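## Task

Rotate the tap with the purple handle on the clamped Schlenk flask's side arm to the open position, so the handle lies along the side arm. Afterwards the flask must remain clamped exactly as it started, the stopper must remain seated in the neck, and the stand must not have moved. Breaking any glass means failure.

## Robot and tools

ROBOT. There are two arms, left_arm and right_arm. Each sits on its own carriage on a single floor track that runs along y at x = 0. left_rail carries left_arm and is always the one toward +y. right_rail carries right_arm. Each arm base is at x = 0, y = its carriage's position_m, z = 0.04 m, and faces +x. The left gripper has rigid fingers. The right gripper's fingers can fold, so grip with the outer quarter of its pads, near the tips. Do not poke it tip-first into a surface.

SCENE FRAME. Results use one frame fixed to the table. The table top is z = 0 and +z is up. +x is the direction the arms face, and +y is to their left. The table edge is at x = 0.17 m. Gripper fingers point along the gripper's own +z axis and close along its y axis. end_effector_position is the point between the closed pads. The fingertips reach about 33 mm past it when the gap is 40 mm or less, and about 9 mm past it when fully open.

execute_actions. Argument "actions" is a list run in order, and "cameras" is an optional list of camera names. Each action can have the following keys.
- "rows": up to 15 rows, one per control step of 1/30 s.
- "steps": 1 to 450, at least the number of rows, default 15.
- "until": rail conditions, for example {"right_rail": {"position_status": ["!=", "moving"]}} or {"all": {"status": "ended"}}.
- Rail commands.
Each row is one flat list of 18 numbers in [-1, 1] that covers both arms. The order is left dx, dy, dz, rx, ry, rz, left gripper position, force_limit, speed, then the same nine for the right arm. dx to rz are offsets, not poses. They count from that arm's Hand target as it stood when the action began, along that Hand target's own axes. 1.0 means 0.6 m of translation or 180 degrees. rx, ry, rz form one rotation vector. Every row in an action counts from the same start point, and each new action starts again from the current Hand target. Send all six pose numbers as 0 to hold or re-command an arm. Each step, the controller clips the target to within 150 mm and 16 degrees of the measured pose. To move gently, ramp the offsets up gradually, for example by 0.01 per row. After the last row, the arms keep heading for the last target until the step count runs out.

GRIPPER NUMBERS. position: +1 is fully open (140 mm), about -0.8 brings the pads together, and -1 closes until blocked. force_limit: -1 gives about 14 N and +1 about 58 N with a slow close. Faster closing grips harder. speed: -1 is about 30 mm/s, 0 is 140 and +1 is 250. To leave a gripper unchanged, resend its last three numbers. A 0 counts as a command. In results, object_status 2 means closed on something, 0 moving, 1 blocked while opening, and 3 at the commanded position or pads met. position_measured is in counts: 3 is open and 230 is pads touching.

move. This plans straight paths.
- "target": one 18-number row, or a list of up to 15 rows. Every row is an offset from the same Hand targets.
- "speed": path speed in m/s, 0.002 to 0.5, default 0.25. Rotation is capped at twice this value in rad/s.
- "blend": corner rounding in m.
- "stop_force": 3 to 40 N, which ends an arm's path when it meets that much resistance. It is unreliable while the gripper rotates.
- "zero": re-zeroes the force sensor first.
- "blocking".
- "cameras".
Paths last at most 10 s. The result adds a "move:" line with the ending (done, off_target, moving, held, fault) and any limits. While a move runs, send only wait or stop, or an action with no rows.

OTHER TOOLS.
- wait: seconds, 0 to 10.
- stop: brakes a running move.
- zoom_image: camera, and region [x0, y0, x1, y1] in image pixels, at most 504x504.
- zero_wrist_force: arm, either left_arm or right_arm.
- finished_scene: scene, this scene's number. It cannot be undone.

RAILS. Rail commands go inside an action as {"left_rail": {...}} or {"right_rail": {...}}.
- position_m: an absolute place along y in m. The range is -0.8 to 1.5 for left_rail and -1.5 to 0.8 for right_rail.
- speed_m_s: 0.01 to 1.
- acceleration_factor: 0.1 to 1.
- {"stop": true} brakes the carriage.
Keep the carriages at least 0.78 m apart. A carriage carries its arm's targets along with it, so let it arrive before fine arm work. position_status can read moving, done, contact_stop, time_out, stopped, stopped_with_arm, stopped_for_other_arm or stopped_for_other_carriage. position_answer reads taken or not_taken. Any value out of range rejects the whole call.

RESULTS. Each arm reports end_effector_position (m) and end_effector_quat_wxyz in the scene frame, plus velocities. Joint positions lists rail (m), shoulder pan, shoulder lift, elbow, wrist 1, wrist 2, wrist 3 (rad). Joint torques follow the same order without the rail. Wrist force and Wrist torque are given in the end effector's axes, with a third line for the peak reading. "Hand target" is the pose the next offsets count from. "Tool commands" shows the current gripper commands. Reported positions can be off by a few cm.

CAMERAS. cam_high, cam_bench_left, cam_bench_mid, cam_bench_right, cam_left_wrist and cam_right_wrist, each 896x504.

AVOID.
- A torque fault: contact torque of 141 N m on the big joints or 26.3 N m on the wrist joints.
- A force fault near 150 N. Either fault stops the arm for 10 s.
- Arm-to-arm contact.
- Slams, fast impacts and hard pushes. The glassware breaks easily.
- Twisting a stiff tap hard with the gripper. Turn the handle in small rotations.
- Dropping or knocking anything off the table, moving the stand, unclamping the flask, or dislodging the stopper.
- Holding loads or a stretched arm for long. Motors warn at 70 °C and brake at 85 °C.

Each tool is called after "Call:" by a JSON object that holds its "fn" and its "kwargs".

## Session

Call:
{"fn": "execute_actions", "kwargs": {"actions": []}}

Scene clock: 0.00 s.
left_arm: end_effector_position=(+0.3456, +0.6984, +0.5800) position_measured=3 object_status=3 end_effector_quat_wxyz=(+0.000, +1.000, +0.000, +0.000) | right_arm: end_effector_position=(+0.3456, -1.3351, +0.5800) position_measured=3 object_status=3 end_effector_quat_wxyz=(+0.000, +1.000, +0.000, +0.000)
Joint positions: left_arm=[0.671 -0.316 -1.725 0.971 -0.816 -1.571 2.826] | right_arm=[-1.362 -0.316 -1.725 0.971 -0.816 -1.571 2.826]
Joint velocities: within noise
Joint torques (N m): no reading
Wrist force (N): no reading
Wrist torque (N m): no reading
Wrist force, peak (N): no reading
Hand target: left_arm +0.3456, +0.6984, +0.5800; +0.000, +1.000, +0.000, +0.000 | right_arm +0.3456, -1.3351, +0.5800; +0.000, +1.000, +0.000, +0.000
Tool commands: left_gripper/position=+1.0 left_gripper/force_limit=+1.0 left_gripper/speed=+1.0 right_gripper/position=+1.0 right_gripper/force_limit=+1.0 right_gripper/speed=+1.0
left_rail: position_m=0.671 position_status=done
right_rail: position_m=-1.362 position_status=done
camera_calibration:
cam_left_wrist: T_world_to_cam=[[-0.0265538, -0.998538, -0.0470784, 0.750006], [-0.954746, 0.0113767, 0.297206, 0.165161], [-0.296236, 0.0528398, -0.953652, 0.761451], [0, 0, 0, 1]] pos_world=[0.403171, 0.706795, 0.712382]
cam_right_wrist: T_world_to_cam=[[-0.031272, -0.999466, 0.0094295, -1.31715], [-0.949091, 0.0326518, 0.313305, 0.202106], [-0.313446, 0.000848234, -0.949606, 0.80498], [0, 0, 0, 1]] pos_world=[0.402945, -1.32372, 0.713512]

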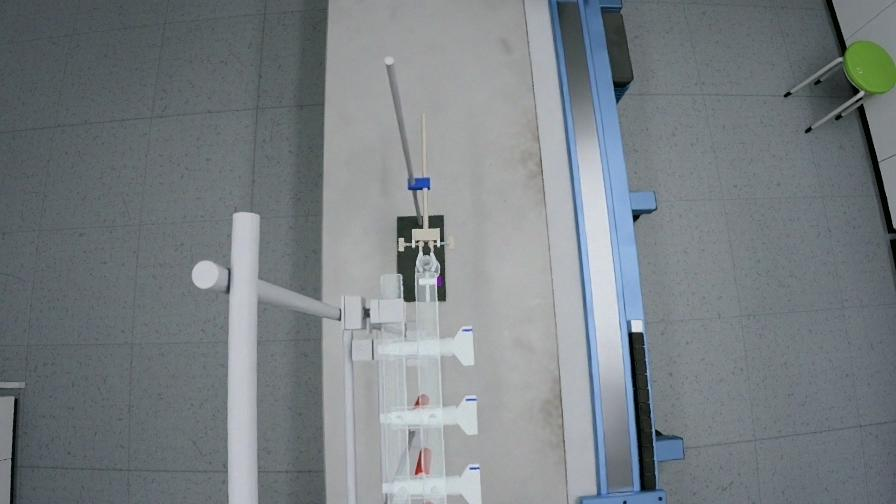

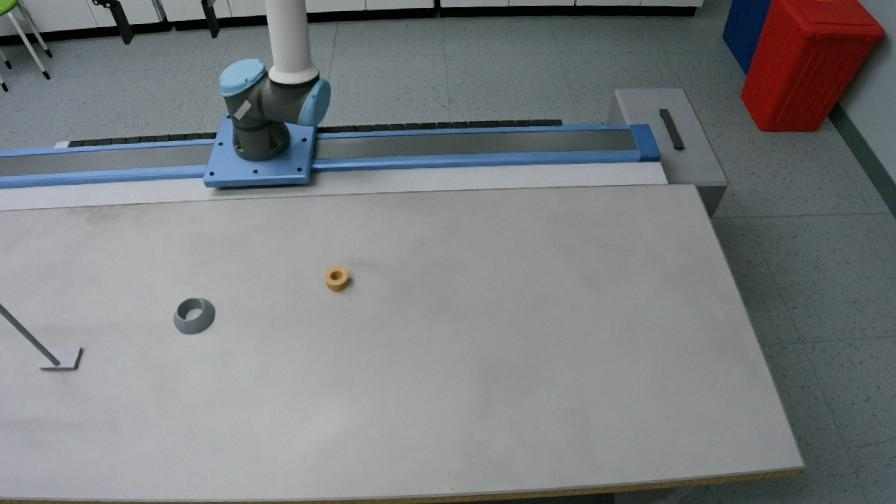

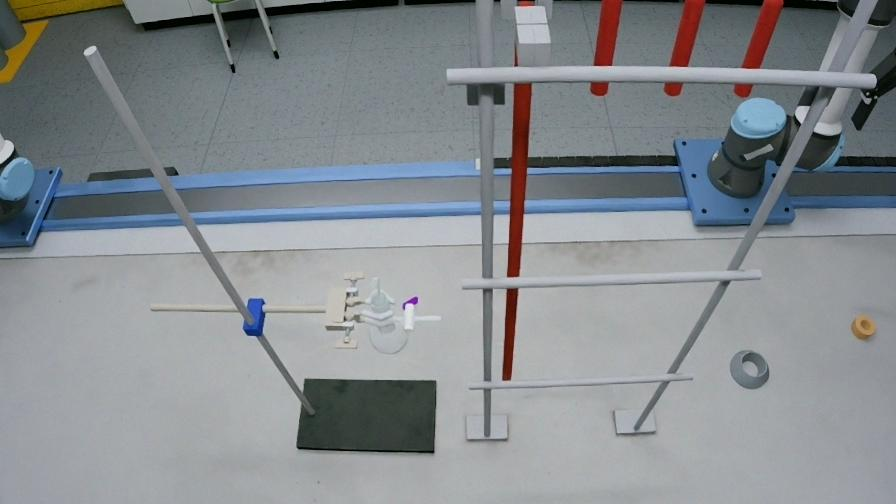

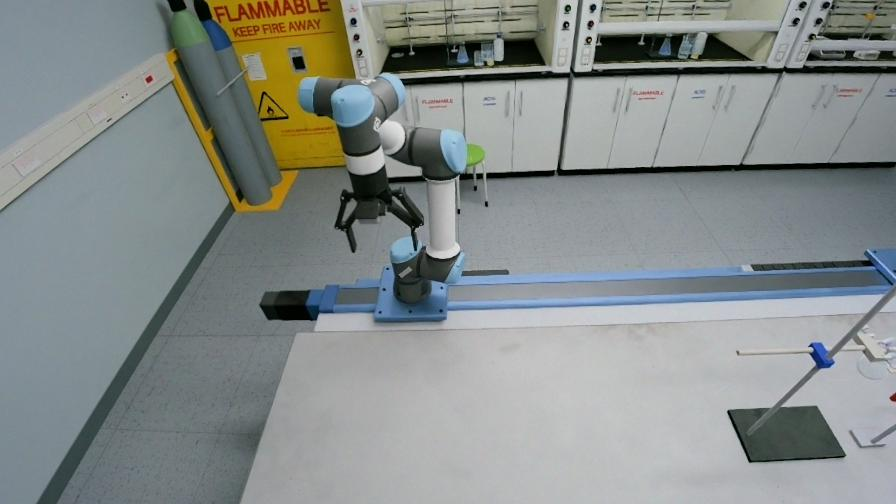

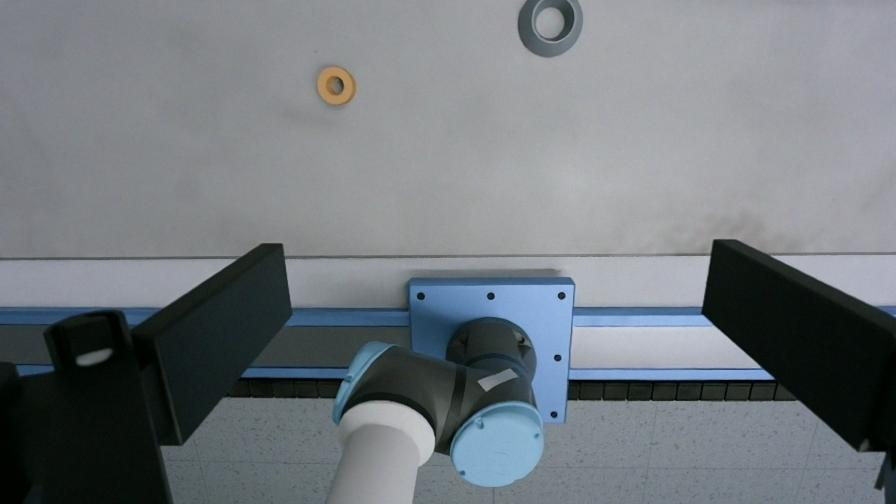

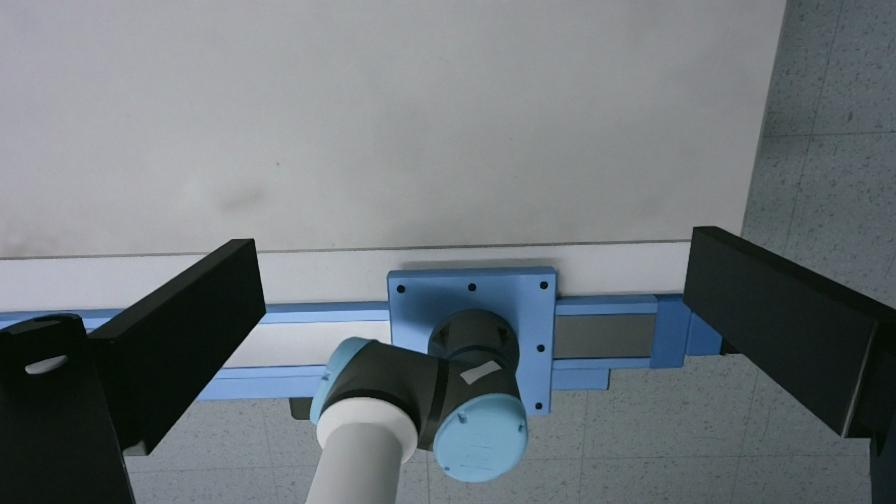

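Call:
{"fn": "zoom_image", "kwargs": {"camera": "cam_bench_mid", "region": [330, 250, 470, 370]}}

Call:
{"fn": "zoom_image", "kwargs": {"camera": "cam_high", "region": [370, 210, 510, 330]}}

Call:
{"fn": "zoom_image", "kwargs": {"camera": "cam_bench_right", "region": [796, 300, 896, 400]}}

Scaled by 3.600.

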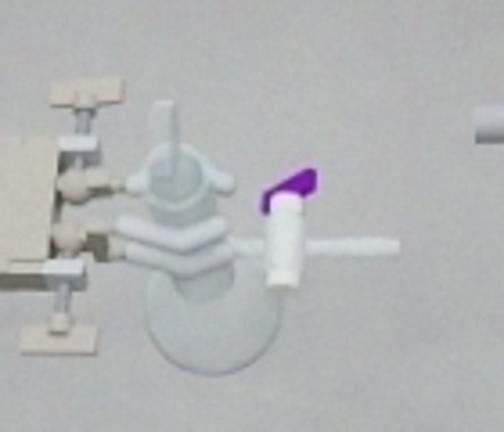

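Scaled by 3.600.

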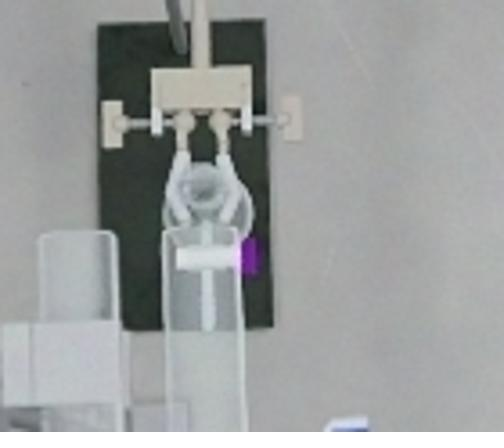

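Scaled by 5.040.

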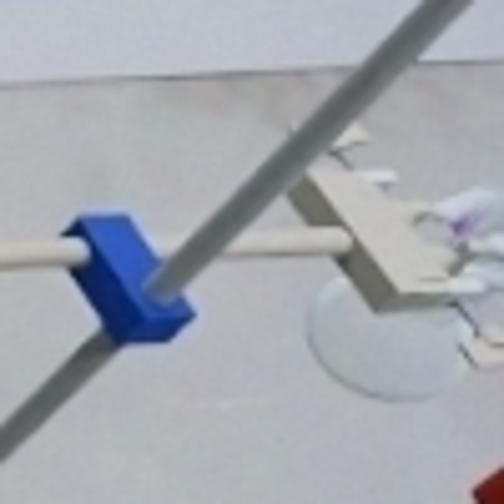

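Call:
{"fn": "execute_actions", "kwargs": {"actions": [{"right_rail": {"position_m": -0.475, "speed_m_s": 0.6, "acceleration_factor": 0.5}, "steps": 150, "until": {"right_rail": {"position_status": ["!=", "moving"]}}}], "cameras": []}}

Call:
{"fn": "move", "kwargs": {"target": [[0,0,0,0,0,0,1,1,1,0.0707,-0.5758,0.3325,-0.2169,0.4651,-0.2169,-0.5,-1,-1]], "speed": 0.3, "cameras": ["cam_right_wrist", "cam_bench_mid"]}}

Call:
{"fn": "zoom_image", "kwargs": {"camera": "cam_right_wrist", "region": [320, 120, 620, 330]}}

Scene clock: 16.40 s.
left_arm: end_effector_position=(+0.3456, +0.6984, +0.5800) position_measured=3 object_status=3 end_effector_quat_wxyz=(+0.000, +1.000, +0.000, +0.000) | right_arm: end_effector_position=(+0.3456, -0.4478, +0.5800) position_measured=3 object_status=3 end_effector_quat_wxyz=(+0.000, +1.000, +0.000, +0.000)
Joint positions: left_arm=[0.671 -0.316 -1.725 0.971 -0.816 -1.571 2.826] | right_arm=[-0.475 -0.316 -1.725 0.971 -0.816 -1.571 2.826]
Joint velocities: within noise
Joint torques (N m): left_arm=[-0.76 -13.6 -17.32 -3.95 0.09 0.13] | right_arm=[0.13 -12.69 -17.96 -3.54 0.23 0.27]
Wrist force (N): left_arm=[0.1 0.0 0.2] | right_arm=[0.0 0.1 -0.5]
Wrist torque (N m): left_arm=[0.00 -0.02 0.00] | right_arm=[0.02 -0.02 0.00]
Wrist force, peak (N): left_arm=[0.3 0.0 0.5] | right_arm=[0.3 -1.6 0.3]
Hand target: left_arm +0.3456, +0.6984, +0.5800; +0.000, +1.000, +0.000, +0.000 | right_arm +0.3456, -0.4478, +0.5800; +0.000, +1.000, +0.000, +0.000
Tool commands: left_gripper/position=+1.0 left_gripper/force_limit=+1.0 left_gripper/speed=+1.0 right_gripper/position=+1.0 right_gripper/force_limit=+1.0 right_gripper/speed=+1.0
left_rail: position_m=0.671 position_status=done
right_rail: position_m=-0.475 speed_m_s=0.60 position_status=done
No camera images: "cameras" was empty.

Scene clock: 20.53 s.
left_arm: end_effector_position=(+0.3456, +0.6984, +0.5800) position_measured=3 object_status=3 end_effector_quat_wxyz=(+0.000, +1.000, +0.000, +0.000) | right_arm: end_effector_position=(+0.3880, -0.1023, +0.3805) position_measured=192 object_status=0 end_effector_quat_wxyz=(+0.299, +0.641, +0.299, +0.641)
Joint positions: left_arm=[0.671 -0.316 -1.725 0.971 -0.816 -1.571 2.826] | right_arm=[-0.475 1.01 -1.245 2.219 -4.115 -2.58 2.269]
Joint velocities: within noise
Joint torques (N m): left_arm=[-0.07 -13.6 -15.73 -4.6 0.07 0.2] | right_arm=[-8.25 -20.11 -20.07 -2.66 1.56 -1.9]
Wrist force (N): left_arm=[0.2 -0.1 0.2] | right_arm=[1.5 -0.8 1.5]
Wrist torque (N m): left_arm=[-0.02 -0.05 0.00] | right_arm=[0.03 -0.37 0.01]
Wrist force, peak (N): left_arm=[0.3 -0.1 0.6] | right_arm=[1.7 -1.5 1.0]
Hand target: left_arm +0.3456, +0.6984, +0.5800; +0.000, +1.000, +0.000, +0.000 | right_arm +0.3880, -0.1023, +0.3805; +0.299, +0.641, +0.299, +0.641
Off the commanded pose: left_arm 0.000 m, 0 deg | right_arm 0.000 m, 0 deg.
left_rail: position_m=0.671 position_status=done
right_rail: position_m=-0.475 speed_m_s=0.60 position_status=done
move: done
camera_calibration:
cam_right_wrist: T_world_to_cam=[[-0.00938781, -0.666372, 0.74556, -0.336285], [-0.313381, -0.706072, -0.635024, 0.303258], [0.949581, -0.239606, -0.2022, -0.17128], [0, 0, 0, 1]] pos_world=[0.254523, -0.051009, 0.408664]
Images, in order (width x height): cam_bench_mid 896x504, cam_right_wrist 896x504.

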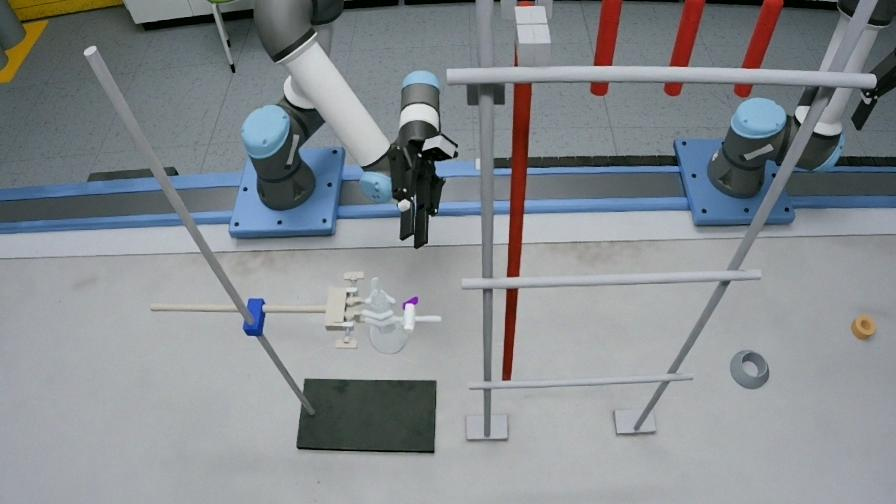

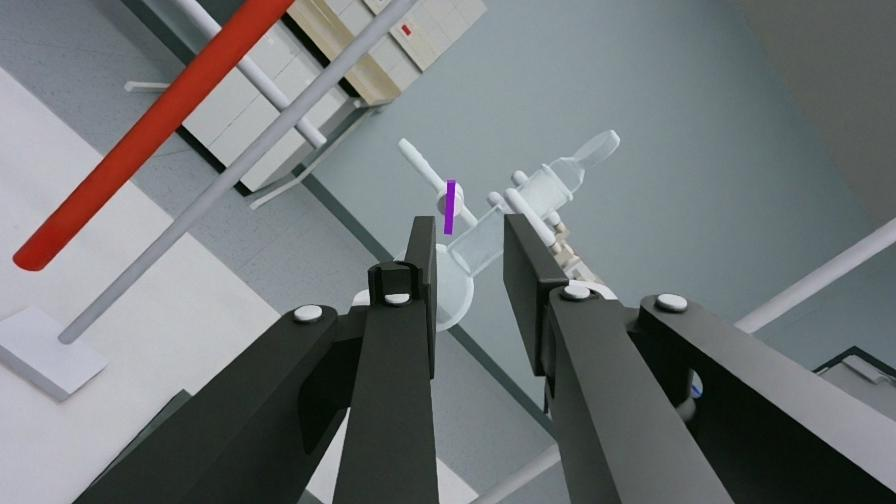

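Scaled by 1.680.

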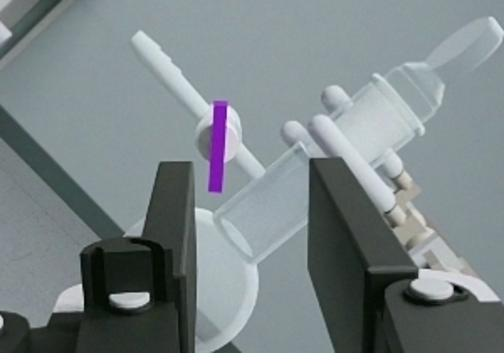

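Call:
{"fn": "move", "kwargs": {"target": [[0,0,0,0,0,0,1,1,1,-0.0163,-0.0110,0.1167,0,0,0.0278,-0.5,-1,-1]], "speed": 0.12, "cameras": ["cam_right_wrist"]}}

Call:
{"fn": "zoom_image", "kwargs": {"camera": "cam_right_wrist", "region": [340, 130, 600, 320]}}

Scene clock: 24.77 s.
left_arm: end_effector_position=(+0.3456, +0.6984, +0.5800) position_measured=3 object_status=3 end_effector_quat_wxyz=(+0.000, +1.000, +0.000, +0.000) | right_arm: end_effector_position=(+0.4579, -0.1055, +0.3692) position_measured=192 object_status=3 end_effector_quat_wxyz=(+0.271, +0.653, +0.271, +0.653)
Joint positions: left_arm=[0.671 -0.316 -1.725 0.971 -0.816 -1.571 2.826] | right_arm=[-0.475 0.851 -1.189 2.176 -4.129 -2.422 2.356]
Joint velocities: within noise
Joint torques (N m): left_arm=[-0.18 -13.88 -13.51 -4.78 0.09 0.12] | right_arm=[-8.55 -22.81 -22 -0.39 1.58 2.41]
Wrist force (N): left_arm=[0.2 -0.2 0.3] | right_arm=[2.2 -0.6 0.8]
Wrist torque (N m): left_arm=[-0.04 -0.05 0.00] | right_arm=[0.08 -0.52 0.00]
Wrist force, peak (N): left_arm=[0.4 0.1 0.5] | right_arm=[2.1 -0.9 1.5]
Hand target: left_arm +0.3456, +0.6984, +0.5800; +0.000, +1.000, +0.000, +0.000 | right_arm +0.4580, -0.1055, +0.3692; +0.271, +0.653, +0.271, +0.653
Off the commanded pose: left_arm 0.000 m, 0 deg | right_arm 0.000 m, 0 deg.
left_rail: position_m=0.671 position_status=done
right_rail: position_m=-0.475 speed_m_s=0.60 position_status=done
move: done
camera_calibration:
cam_right_wrist: T_world_to_cam=[[-0.00943823, -0.728815, 0.684646, -0.313433], [-0.313347, -0.648036, -0.694163, 0.343619], [0.949592, -0.221083, -0.222256, -0.231389], [0, 0, 0, 1]] pos_world=[0.324439, -0.0569135, 0.401691]
Images, in order (width x height): cam_right_wrist 896x504.

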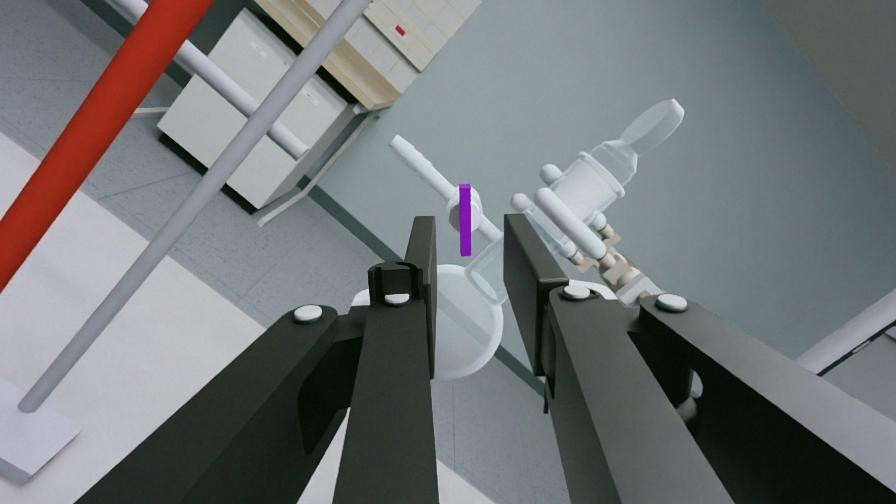

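Scaled by 1.938.

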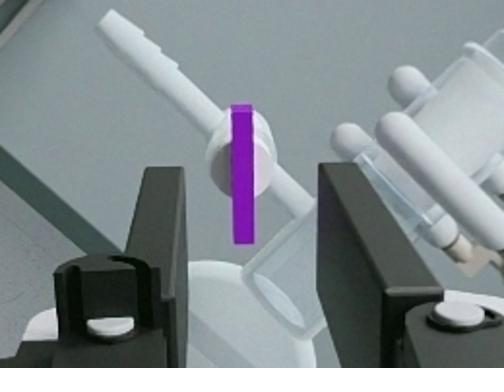

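Call:
{"fn": "zero_wrist_force", "kwargs": {"arm": "right_arm"}}

Call:
{"fn": "move", "kwargs": {"target": [[0,0,0,0,0,0,1,1,1,0.0007,-0.0006,0.0705,0,0,0,-0.5,-1,-1]], "speed": 0.06, "stop_force": 8, "cameras": ["cam_right_wrist"]}}

Call:
{"fn": "zoom_image", "kwargs": {"camera": "cam_right_wrist", "region": [340, 130, 600, 320]}}

Wrist force sensor zeroed.

Scene clock: 29.03 s.
left_arm: end_effector_position=(+0.3456, +0.6984, +0.5800) position_measured=3 object_status=3 end_effector_quat_wxyz=(+0.000, +1.000, +0.000, +0.000) | right_arm: end_effector_position=(+0.5003, -0.1050, +0.3692) position_measured=192 object_status=3 end_effector_quat_wxyz=(+0.271, +0.653, +0.271, +0.653)
Joint positions: left_arm=[0.671 -0.316 -1.725 0.971 -0.816 -1.571 2.826] | right_arm=[-0.475 0.772 -1.159 2.123 -4.106 -2.342 2.356]
Joint velocities: within noise
Joint torques (N m): left_arm=[0.1 -14.17 -12.51 -4.84 0.2 0.12] | right_arm=[-7.77 -24.66 -20.32 -0.52 1.59 0.92]
Wrist force (N, zeroed by zero_wrist_force on right_arm): left_arm=[0.2 -0.1 0.4] | right_arm=[-0.6 0.1 -0.1]
Wrist torque (N m, zeroed by zero_wrist_force on right_arm): left_arm=[-0.01 -0.04 0.00] | right_arm=[0.06 0.10 0.00]
Wrist force, peak (N, zeroed by zero_wrist_force on right_arm): left_arm=[0.5 0.0 0.4] | right_arm=[-0.8 0.4 0.0]
Hand target: left_arm +0.3456, +0.6984, +0.5800; +0.000, +1.000, +0.000, +0.000 | right_arm +0.5003, -0.1050, +0.3692; +0.271, +0.653, +0.271, +0.653
Off the commanded pose: left_arm 0.000 m, 0 deg | right_arm 0.000 m, 0 deg.
left_rail: position_m=0.671 position_status=done
right_rail: position_m=-0.475 speed_m_s=0.60 position_status=done
move: done
camera_calibration:
cam_right_wrist: T_world_to_cam=[[-0.00940644, -0.728865, 0.684593, -0.312657], [-0.313366, -0.647988, -0.6942, 0.35729], [0.949586, -0.221058, -0.222306, -0.271509], [0, 0, 0, 1]] pos_world=[0.366843, -0.0563846, 0.401715]
Images, in order (width x height): cam_right_wrist 896x504.

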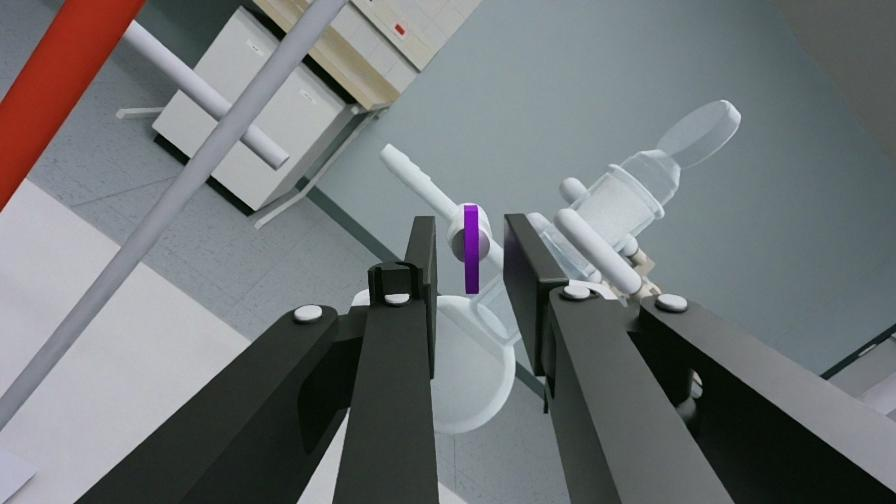

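Scaled by 1.938.

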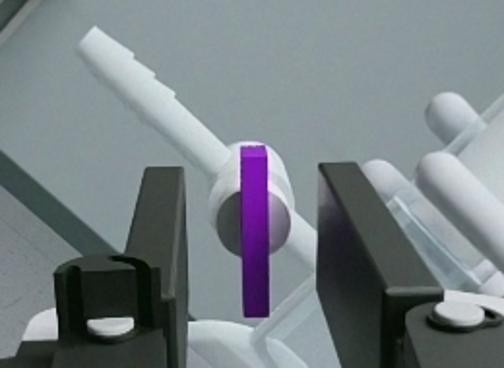

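Call:
{"fn": "execute_actions", "kwargs": {"actions": [{"rows": [[0,0,0,0,0,0,1,1,1,0,0.0004,0.0012,0,0,0,-0.5,-1,-1],[0,0,0,0,0,0,1,1,1,0,0.0004,0.0025,0,0,0,-0.5,-1,-1]], "steps": 10}, {"rows": [[0,0,0,0,0,0,1,1,1,0,0,0,0,0,0,-1,-1,-1]], "steps": 30}], "cameras": ["cam_right_wrist"]}}

Call:
{"fn": "zoom_image", "kwargs": {"camera": "cam_right_wrist", "region": [340, 130, 600, 320]}}

Scene clock: 32.87 s.
left_arm: end_effector_position=(+0.3456, +0.6984, +0.5800) position_measured=3 object_status=3 end_effector_quat_wxyz=(+0.000, +1.000, +0.000, +0.000) | right_arm: end_effector_position=(+0.5018, -0.1052, +0.3694) position_measured=223 object_status=2 end_effector_quat_wxyz=(+0.271, +0.653, +0.271, +0.653)
Joint positions: left_arm=[0.671 -0.316 -1.725 0.971 -0.816 -1.571 2.826] | right_arm=[-0.475 0.769 -1.158 2.122 -4.105 -2.339 2.356]
Joint velocities: within noise
Joint torques (N m): left_arm=[0.13 -14.31 -12.47 -4.77 0.13 0.13] | right_arm=[-5.27 -25.17 -20.03 -0.72 1.1 -1.08]
Wrist force (N, zeroed by zero_wrist_force on right_arm): left_arm=[0.1 0.2 0.2] | right_arm=[0.1 1.8 -0.1]
Wrist torque (N m, zeroed by zero_wrist_force on right_arm): left_arm=[0.05 -0.03 0.00] | right_arm=[-0.04 0.03 -0.04]
Wrist force, peak (N, zeroed by zero_wrist_force on right_arm): left_arm=[0.3 0.0 0.5] | right_arm=[-0.3 2.0 0.0]
Hand target: left_arm +0.3456, +0.6984, +0.5800; +0.000, +1.000, +0.000, +0.000 | right_arm +0.5018, -0.1051, +0.3694; +0.271, +0.653, +0.271, +0.653
Off the commanded pose: left_arm 0.000 m, 0 deg | right_arm 0.000 m, 0 deg.
left_rail: position_m=0.671 position_status=done
right_rail: position_m=-0.475 speed_m_s=0.60 position_status=done
camera_calibration:
cam_right_wrist: T_world_to_cam=[[-0.00941064, -0.72886, 0.684598, -0.312886], [-0.313369, -0.647992, -0.694194, 0.357766], [0.949585, -0.221065, -0.222304, -0.272941], [0, 0, 0, 1]] pos_world=[0.368349, -0.056558, 0.401884]
Images, in order (width x height): cam_right_wrist 896x504.

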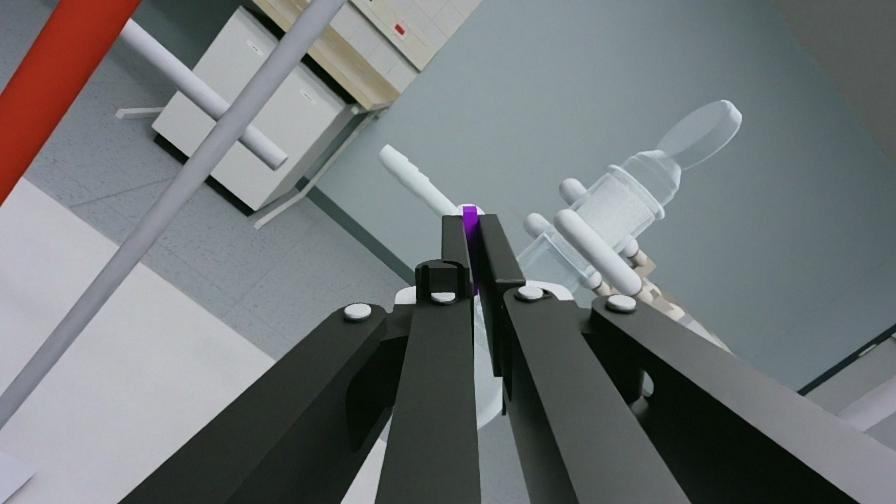

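Scaled by 1.938.

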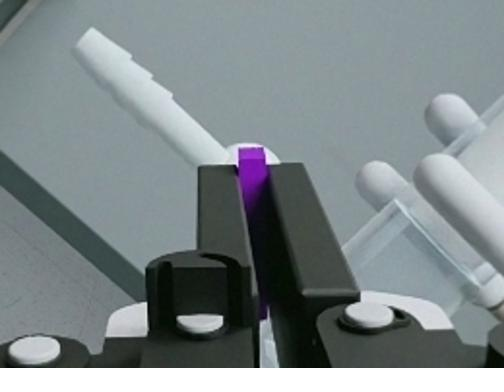

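Call:
{"fn": "move", "kwargs": {"target": [[0,0,0,0,0,0,1,1,1,0,0,0,0,0,-0.0278,-1,-1,-1]], "speed": 0.08, "cameras": ["cam_right_wrist"]}}

Scene clock: 34.23 s.
left_arm: end_effector_position=(+0.3456, +0.6984, +0.5800) position_measured=3 object_status=3 end_effector_quat_wxyz=(+0.000, +1.000, +0.000, +0.000) | right_arm: end_effector_position=(+0.5018, -0.1052, +0.3694) position_measured=223 object_status=2 end_effector_quat_wxyz=(+0.299, +0.641, +0.299, +0.641)
Joint positions: left_arm=[0.671 -0.316 -1.725 0.971 -0.816 -1.571 2.826] | right_arm=[-0.475 0.769 -1.158 2.122 -4.105 -2.339 2.269]
Joint velocities: within noise
Joint torques (N m): left_arm=[0.41 -13.88 -11.93 -4.77 0.26 0.19] | right_arm=[2.24 -24.02 -10.26 -2.87 -0.04 -2.15]
Wrist force (N, zeroed by zero_wrist_force on right_arm): left_arm=[0.2 0.1 0.1] | right_arm=[-2.0 1.2 0.4]
Wrist torque (N m, zeroed by zero_wrist_force on right_arm): left_arm=[0.02 -0.03 0.00] | right_arm=[-0.06 0.03 0.12]
Wrist force, peak (N, zeroed by zero_wrist_force on right_arm): left_arm=[0.3 -0.1 0.4] | right_arm=[-1.9 1.8 -0.1]
Hand target: left_arm +0.3456, +0.6984, +0.5800; +0.000, +1.000, +0.000, +0.000 | right_arm +0.5018, -0.1051, +0.3694; +0.299, +0.641, +0.299, +0.641
Off the commanded pose: left_arm 0.000 m, 0 deg | right_arm 0.000 m, 0 deg.
left_rail: position_m=0.671 position_status=done
right_rail: position_m=-0.475 speed_m_s=0.60 position_status=done
move: done
camera_calibration:
cam_right_wrist: T_world_to_cam=[[-0.00945077, -0.666597, 0.745359, -0.328819], [-0.313343, -0.705877, -0.635259, 0.329921], [0.949593, -0.239557, -0.202202, -0.282293], [0, 0, 0, 1]] pos_world=[0.368334, -0.0539319, 0.397593]
Images, in order (width x height): cam_right_wrist 896x504.

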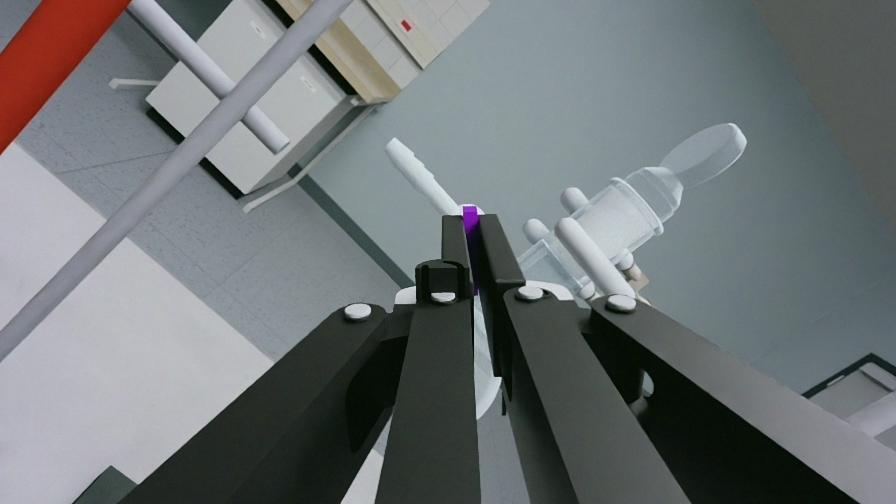

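Call:
{"fn": "move", "kwargs": {"target": [[0,0,0,0,0,0,1,1,1,0,0,0,0,0,-0.1111,-1,-1,-1]], "speed": 0.1, "cameras": ["cam_right_wrist"]}}

Scene clock: 36.97 s.
left_arm: end_effector_position=(+0.3456, +0.6984, +0.5800) position_measured=3 object_status=3 end_effector_quat_wxyz=(+0.000, +1.000, +0.000, +0.000) | right_arm: end_effector_position=(+0.5018, -0.1052, +0.3694) position_measured=223 object_status=2 end_effector_quat_wxyz=(+0.406, +0.579, +0.406, +0.579)
Joint positions: left_arm=[0.671 -0.316 -1.725 0.971 -0.816 -1.571 2.826] | right_arm=[-0.475 0.769 -1.158 2.122 -4.105 -2.339 1.92]
Joint velocities: within noise
Joint torques (N m): left_arm=[0.54 -15.06 -12.1 -4.83 0.23 0.13] | right_arm=[5.31 -24.05 -21.71 -2.59 0.29 -2.19]
Wrist force (N, zeroed by zero_wrist_force on right_arm): left_arm=[0.1 -0.1 0.3] | right_arm=[-2.6 1.1 0.3]
Wrist torque (N m, zeroed by zero_wrist_force on right_arm): left_arm=[-0.02 -0.03 0.00] | right_arm=[0.00 0.13 0.15]
Wrist force, peak (N, zeroed by zero_wrist_force on right_arm): left_arm=[0.4 0.1 0.5] | right_arm=[-2.8 1.5 0.4]
Hand target: left_arm +0.3456, +0.6984, +0.5800; +0.000, +1.000, +0.000, +0.000 | right_arm +0.5018, -0.1051, +0.3694; +0.406, +0.579, +0.406, +0.579
Off the commanded pose: left_arm 0.000 m, 0 deg | right_arm 0.000 m, 0 deg.
left_rail: position_m=0.671 position_status=done
right_rail: position_m=-0.475 speed_m_s=0.60 position_status=done
move: done
camera_calibration:
cam_right_wrist: T_world_to_cam=[[-0.00934865, -0.371399, 0.928426, -0.365391], [-0.313374, -0.880608, -0.355425, 0.208153], [0.949584, -0.294267, -0.108154, -0.322783], [0, 0, 0, 1]] pos_world=[0.368323, -0.0473888, 0.378311]
Images, in order (width x height): cam_right_wrist 896x504.

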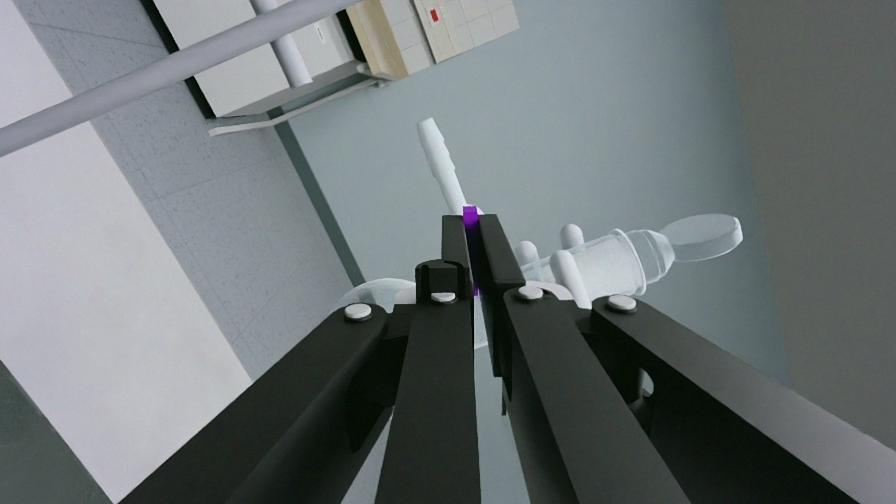

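Call:
{"fn": "move", "kwargs": {"target": [[0,0,0,0,0,0,1,1,1,0,0,0,0,0,-0.1111,-1,-1,-1]], "speed": 0.1, "cameras": ["cam_right_wrist"]}}

Call:
{"fn": "zoom_image", "kwargs": {"camera": "cam_right_wrist", "region": [380, 80, 580, 310]}}

Scene clock: 39.57 s.
left_arm: end_effector_position=(+0.3456, +0.6984, +0.5800) position_measured=3 object_status=3 end_effector_quat_wxyz=(+0.000, +1.000, +0.000, +0.000) | right_arm: end_effector_position=(+0.5018, -0.1052, +0.3694) position_measured=223 object_status=2 end_effector_quat_wxyz=(+0.500, +0.500, +0.500, +0.500)
Joint positions: left_arm=[0.671 -0.316 -1.725 0.971 -0.816 -1.571 2.826] | right_arm=[-0.475 0.769 -1.158 2.122 -4.105 -2.339 1.571]
Joint velocities: within noise
Joint torques (N m): left_arm=[0.66 -14.11 -12.48 -4.84 0.31 0.14] | right_arm=[4.37 -24.61 -21.19 -2.65 1.44 -1.99]
Wrist force (N, zeroed by zero_wrist_force on right_arm): left_arm=[0.1 -0.1 0.0] | right_arm=[-3.6 0.9 0.5]
Wrist torque (N m, zeroed by zero_wrist_force on right_arm): left_arm=[-0.02 -0.03 0.00] | right_arm=[0.04 0.38 0.19]
Wrist force, peak (N, zeroed by zero_wrist_force on right_arm): left_arm=[0.4 -0.2 0.3] | right_arm=[-3.7 1.8 0.3]
Hand target: left_arm +0.3456, +0.6984, +0.5800; +0.000, +1.000, +0.000, +0.000 | right_arm +0.5018, -0.1051, +0.3694; +0.500, +0.500, +0.500, +0.500
Off the commanded pose: left_arm 0.000 m, 0 deg | right_arm 0.000 m, 0 deg.
left_rail: position_m=0.671 position_status=done
right_rail: position_m=-0.475 speed_m_s=0.60 position_status=done
move: done
camera_calibration:
cam_right_wrist: T_world_to_cam=[[-0.00932681, -0.0314932, 0.99946, -0.355891], [-0.313341, -0.949073, -0.0328295, 0.0817819], [0.949595, -0.313478, -0.0010163, -0.364381], [0, 0, 0, 1]] pos_world=[0.36832, -0.0478167, 0.358014]
Images, in order (width x height): cam_right_wrist 896x504.

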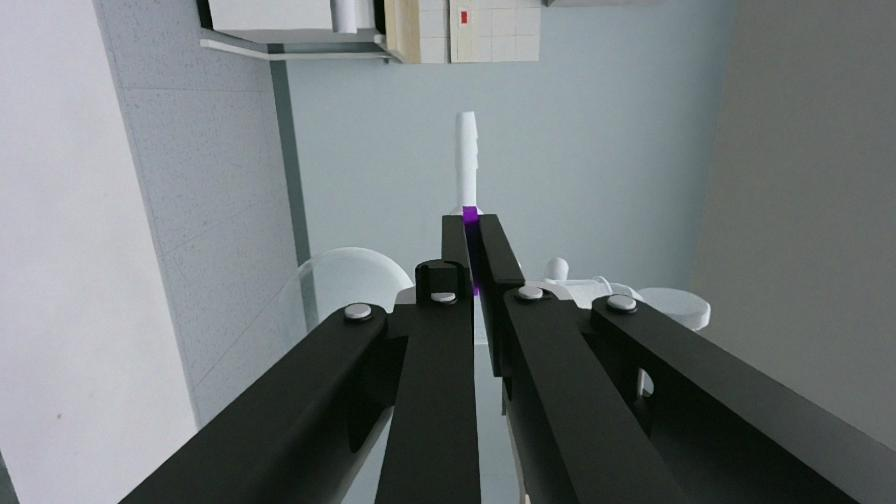

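Scaled by 2.191.

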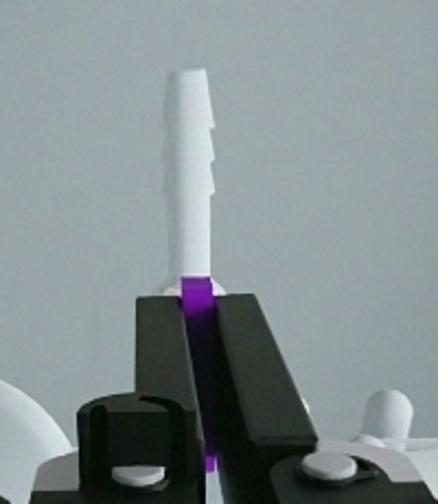

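Call:
{"fn": "execute_actions", "kwargs": {"actions": [{"rows": [[0,0,0,0,0,0,1,1,1,0,0,0,0,0,0,-0.6,-1,-1]], "steps": 15}], "cameras": ["cam_right_wrist"]}}

Call:
{"fn": "zoom_image", "kwargs": {"camera": "cam_right_wrist", "region": [380, 80, 580, 310]}}

Scene clock: 41.63 s.
left_arm: end_effector_position=(+0.3456, +0.6984, +0.5800) position_measured=3 object_status=3 end_effector_quat_wxyz=(+0.000, +1.000, +0.000, +0.000) | right_arm: end_effector_position=(+0.5018, -0.1051, +0.3694) position_measured=205 object_status=0 end_effector_quat_wxyz=(+0.500, +0.500, +0.500, +0.500)
Joint positions: left_arm=[0.671 -0.316 -1.725 0.971 -0.816 -1.571 2.826] | right_arm=[-0.475 0.769 -1.158 2.122 -4.105 -2.339 1.571]
Joint velocities: within noise
Joint torques (N m): left_arm=[0.25 -14.54 -12.41 -4.77 0.31 0.16] | right_arm=[1.47 -25 -18.35 -2.67 1.41 -1.93]
Wrist force (N, zeroed by zero_wrist_force on right_arm): left_arm=[0.3 0.0 0.4] | right_arm=[-1.6 0.8 0.0]
Wrist torque (N m, zeroed by zero_wrist_force on right_arm): left_arm=[0.01 -0.06 0.00] | right_arm=[0.12 0.41 0.08]
Wrist force, peak (N, zeroed by zero_wrist_force on right_arm): left_arm=[0.5 0.0 0.3] | right_arm=[-3.9 1.5 0.2]
Hand target: left_arm +0.3456, +0.6984, +0.5800; +0.000, +1.000, +0.000, +0.000 | right_arm +0.5018, -0.1051, +0.3694; +0.500, +0.500, +0.500, +0.500
Off the commanded pose: left_arm 0.000 m, 0 deg | right_arm 0.000 m, 0 deg.
left_rail: position_m=0.671 position_status=done
right_rail: position_m=-0.475 speed_m_s=0.60 position_status=done
camera_calibration:
cam_right_wrist: T_world_to_cam=[[-0.00936556, -0.0312898, 0.999466, -0.355858], [-0.313332, -0.949082, -0.0326485, 0.0817344], [0.949597, -0.313471, -0.000915402, -0.36443], [0, 0, 0, 1]] pos_world=[0.368339, -0.0477999, 0.358003]
Images, in order (width x height): cam_right_wrist 896x504.

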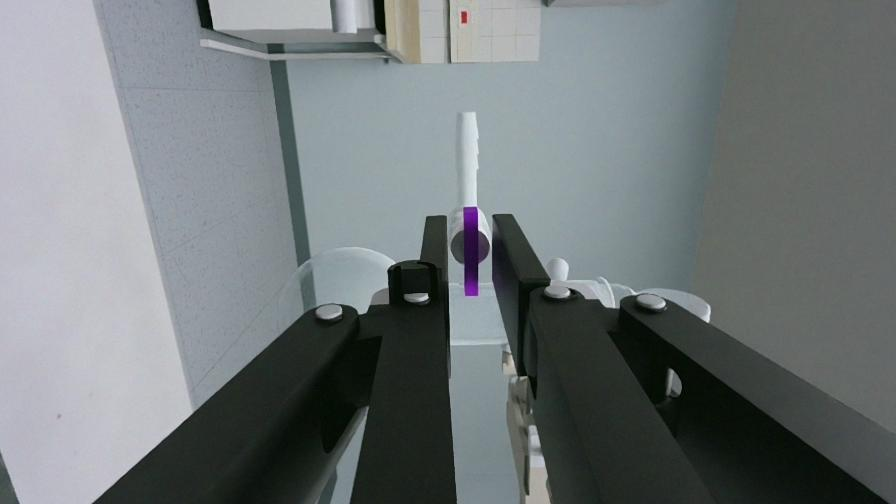

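Scaled by 2.191.

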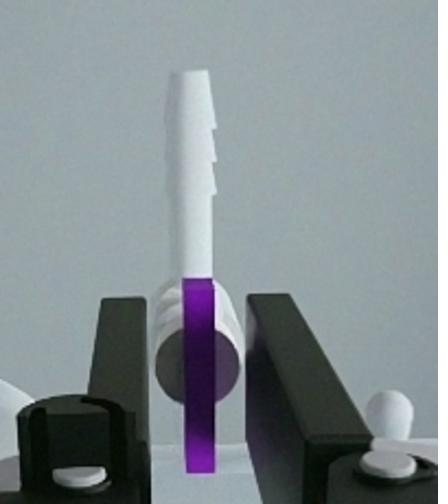

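Call:
{"fn": "move", "kwargs": {"target": [[0,0,0,0,0,0,1,1,1,0,0,-0.18,0,0,0,-0.6,-1,-1]], "speed": 0.12, "cameras": ["cam_high", "cam_bench_mid", "cam_right_wrist"]}}

Call:
{"fn": "zoom_image", "kwargs": {"camera": "cam_bench_mid", "region": [330, 250, 470, 370]}}

Call:
{"fn": "zoom_image", "kwargs": {"camera": "cam_right_wrist", "region": [380, 80, 620, 310]}}

Scene clock: 43.67 s.
left_arm: end_effector_position=(+0.3456, +0.6984, +0.5800) position_measured=3 object_status=3 end_effector_quat_wxyz=(+0.000, +1.000, +0.000, +0.000) | right_arm: end_effector_position=(+0.3939, -0.1052, +0.3694) position_measured=205 object_status=3 end_effector_quat_wxyz=(+0.500, +0.500, +0.500, +0.500)
Joint positions: left_arm=[0.671 -0.316 -1.725 0.971 -0.816 -1.571 2.826] | right_arm=[-0.475 0.991 -1.22 2.23 -4.151 -2.562 1.571]
Joint velocities: within noise
Joint torques (N m): left_arm=[0.58 -14.46 -12.64 -4.78 0.26 0.14] | right_arm=[8.97 -37.62 -7.28 -2.66 -1.11 1.36]
Wrist force (N, zeroed by zero_wrist_force on right_arm): left_arm=[0.1 -0.2 0.2] | right_arm=[-1.9 0.7 0.6]
Wrist torque (N m, zeroed by zero_wrist_force on right_arm): left_arm=[-0.03 -0.02 0.00] | right_arm=[0.11 0.48 0.09]
Wrist force, peak (N, zeroed by zero_wrist_force on right_arm): left_arm=[0.5 -0.1 0.2] | right_arm=[-1.9 1.1 1.0]
Hand target: left_arm +0.3456, +0.6984, +0.5800; +0.000, +1.000, +0.000, +0.000 | right_arm +0.3938, -0.1051, +0.3694; +0.500, +0.500, +0.500, +0.500
Off the commanded pose: left_arm 0.000 m, 0 deg | right_arm 0.000 m, 0 deg.
left_rail: position_m=0.671 position_status=done
right_rail: position_m=-0.475 speed_m_s=0.60 position_status=done
move: done
camera_calibration:
cam_right_wrist: T_world_to_cam=[[-0.00936347, -0.0313075, 0.999466, -0.356877], [-0.31333, -0.949082, -0.0326647, 0.0479265], [0.949598, -0.313468, -0.000922858, -0.261974], [0, 0, 0, 1]] pos_world=[0.260445, -0.0478073, 0.35801]
Images, in order (width x height): cam_high 896x504, cam_bench_mid 896x504, cam_right_wrist 896x504.

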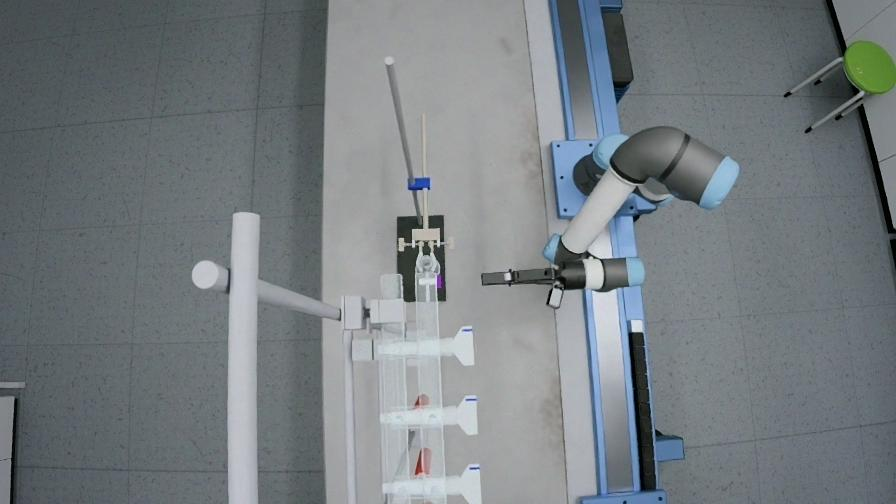

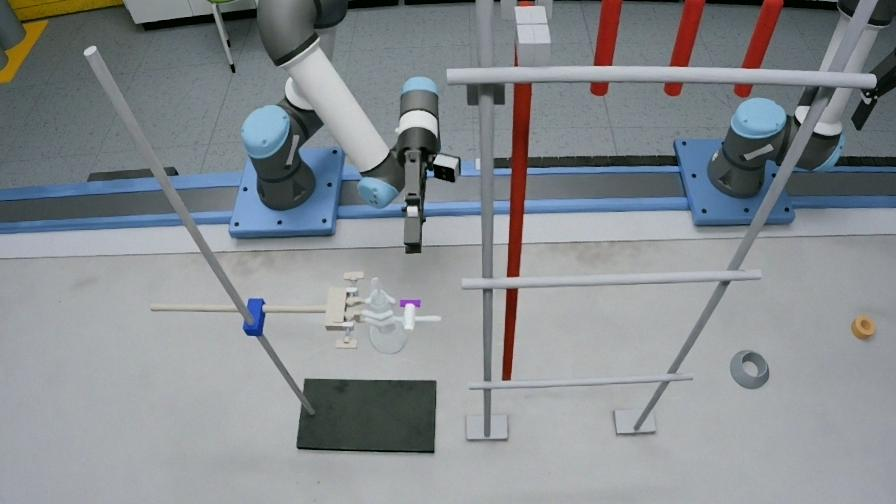

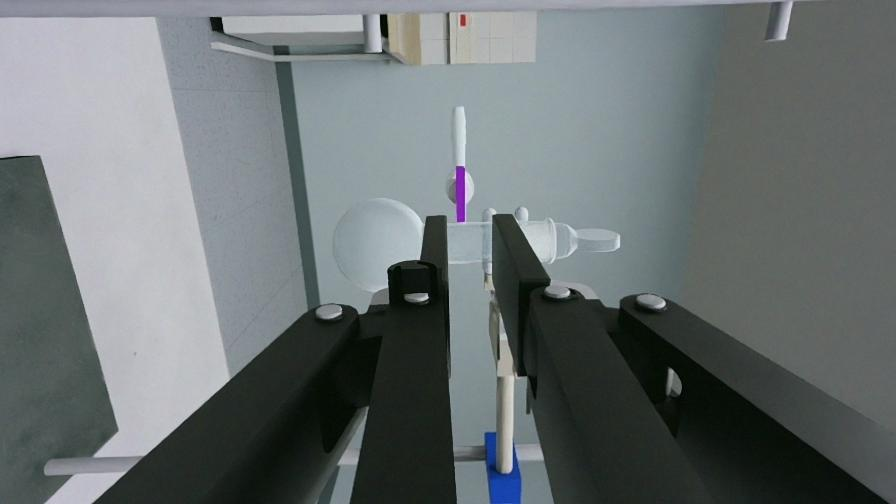

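Scaled by 3.600.

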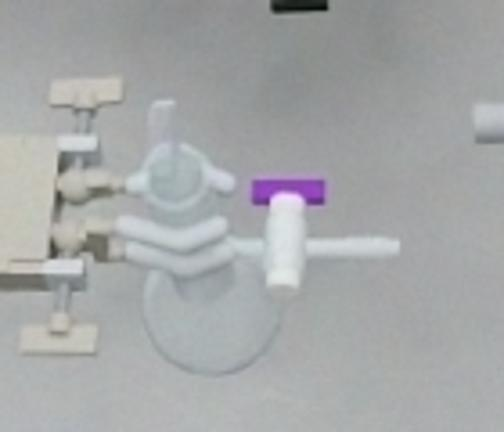

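Scaled by 2.100.

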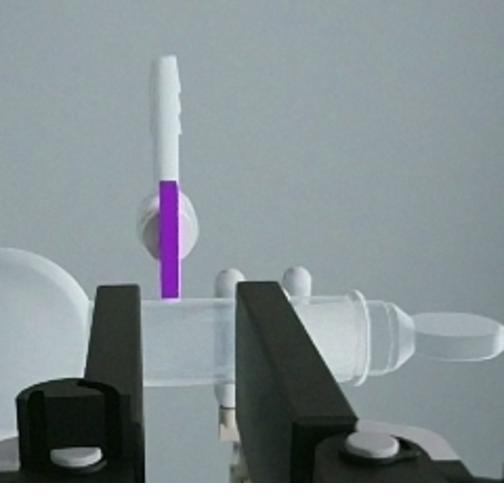

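Call:
{"fn": "finished_scene", "kwargs": {"scene": 2}}

The scene is finished: the task was done.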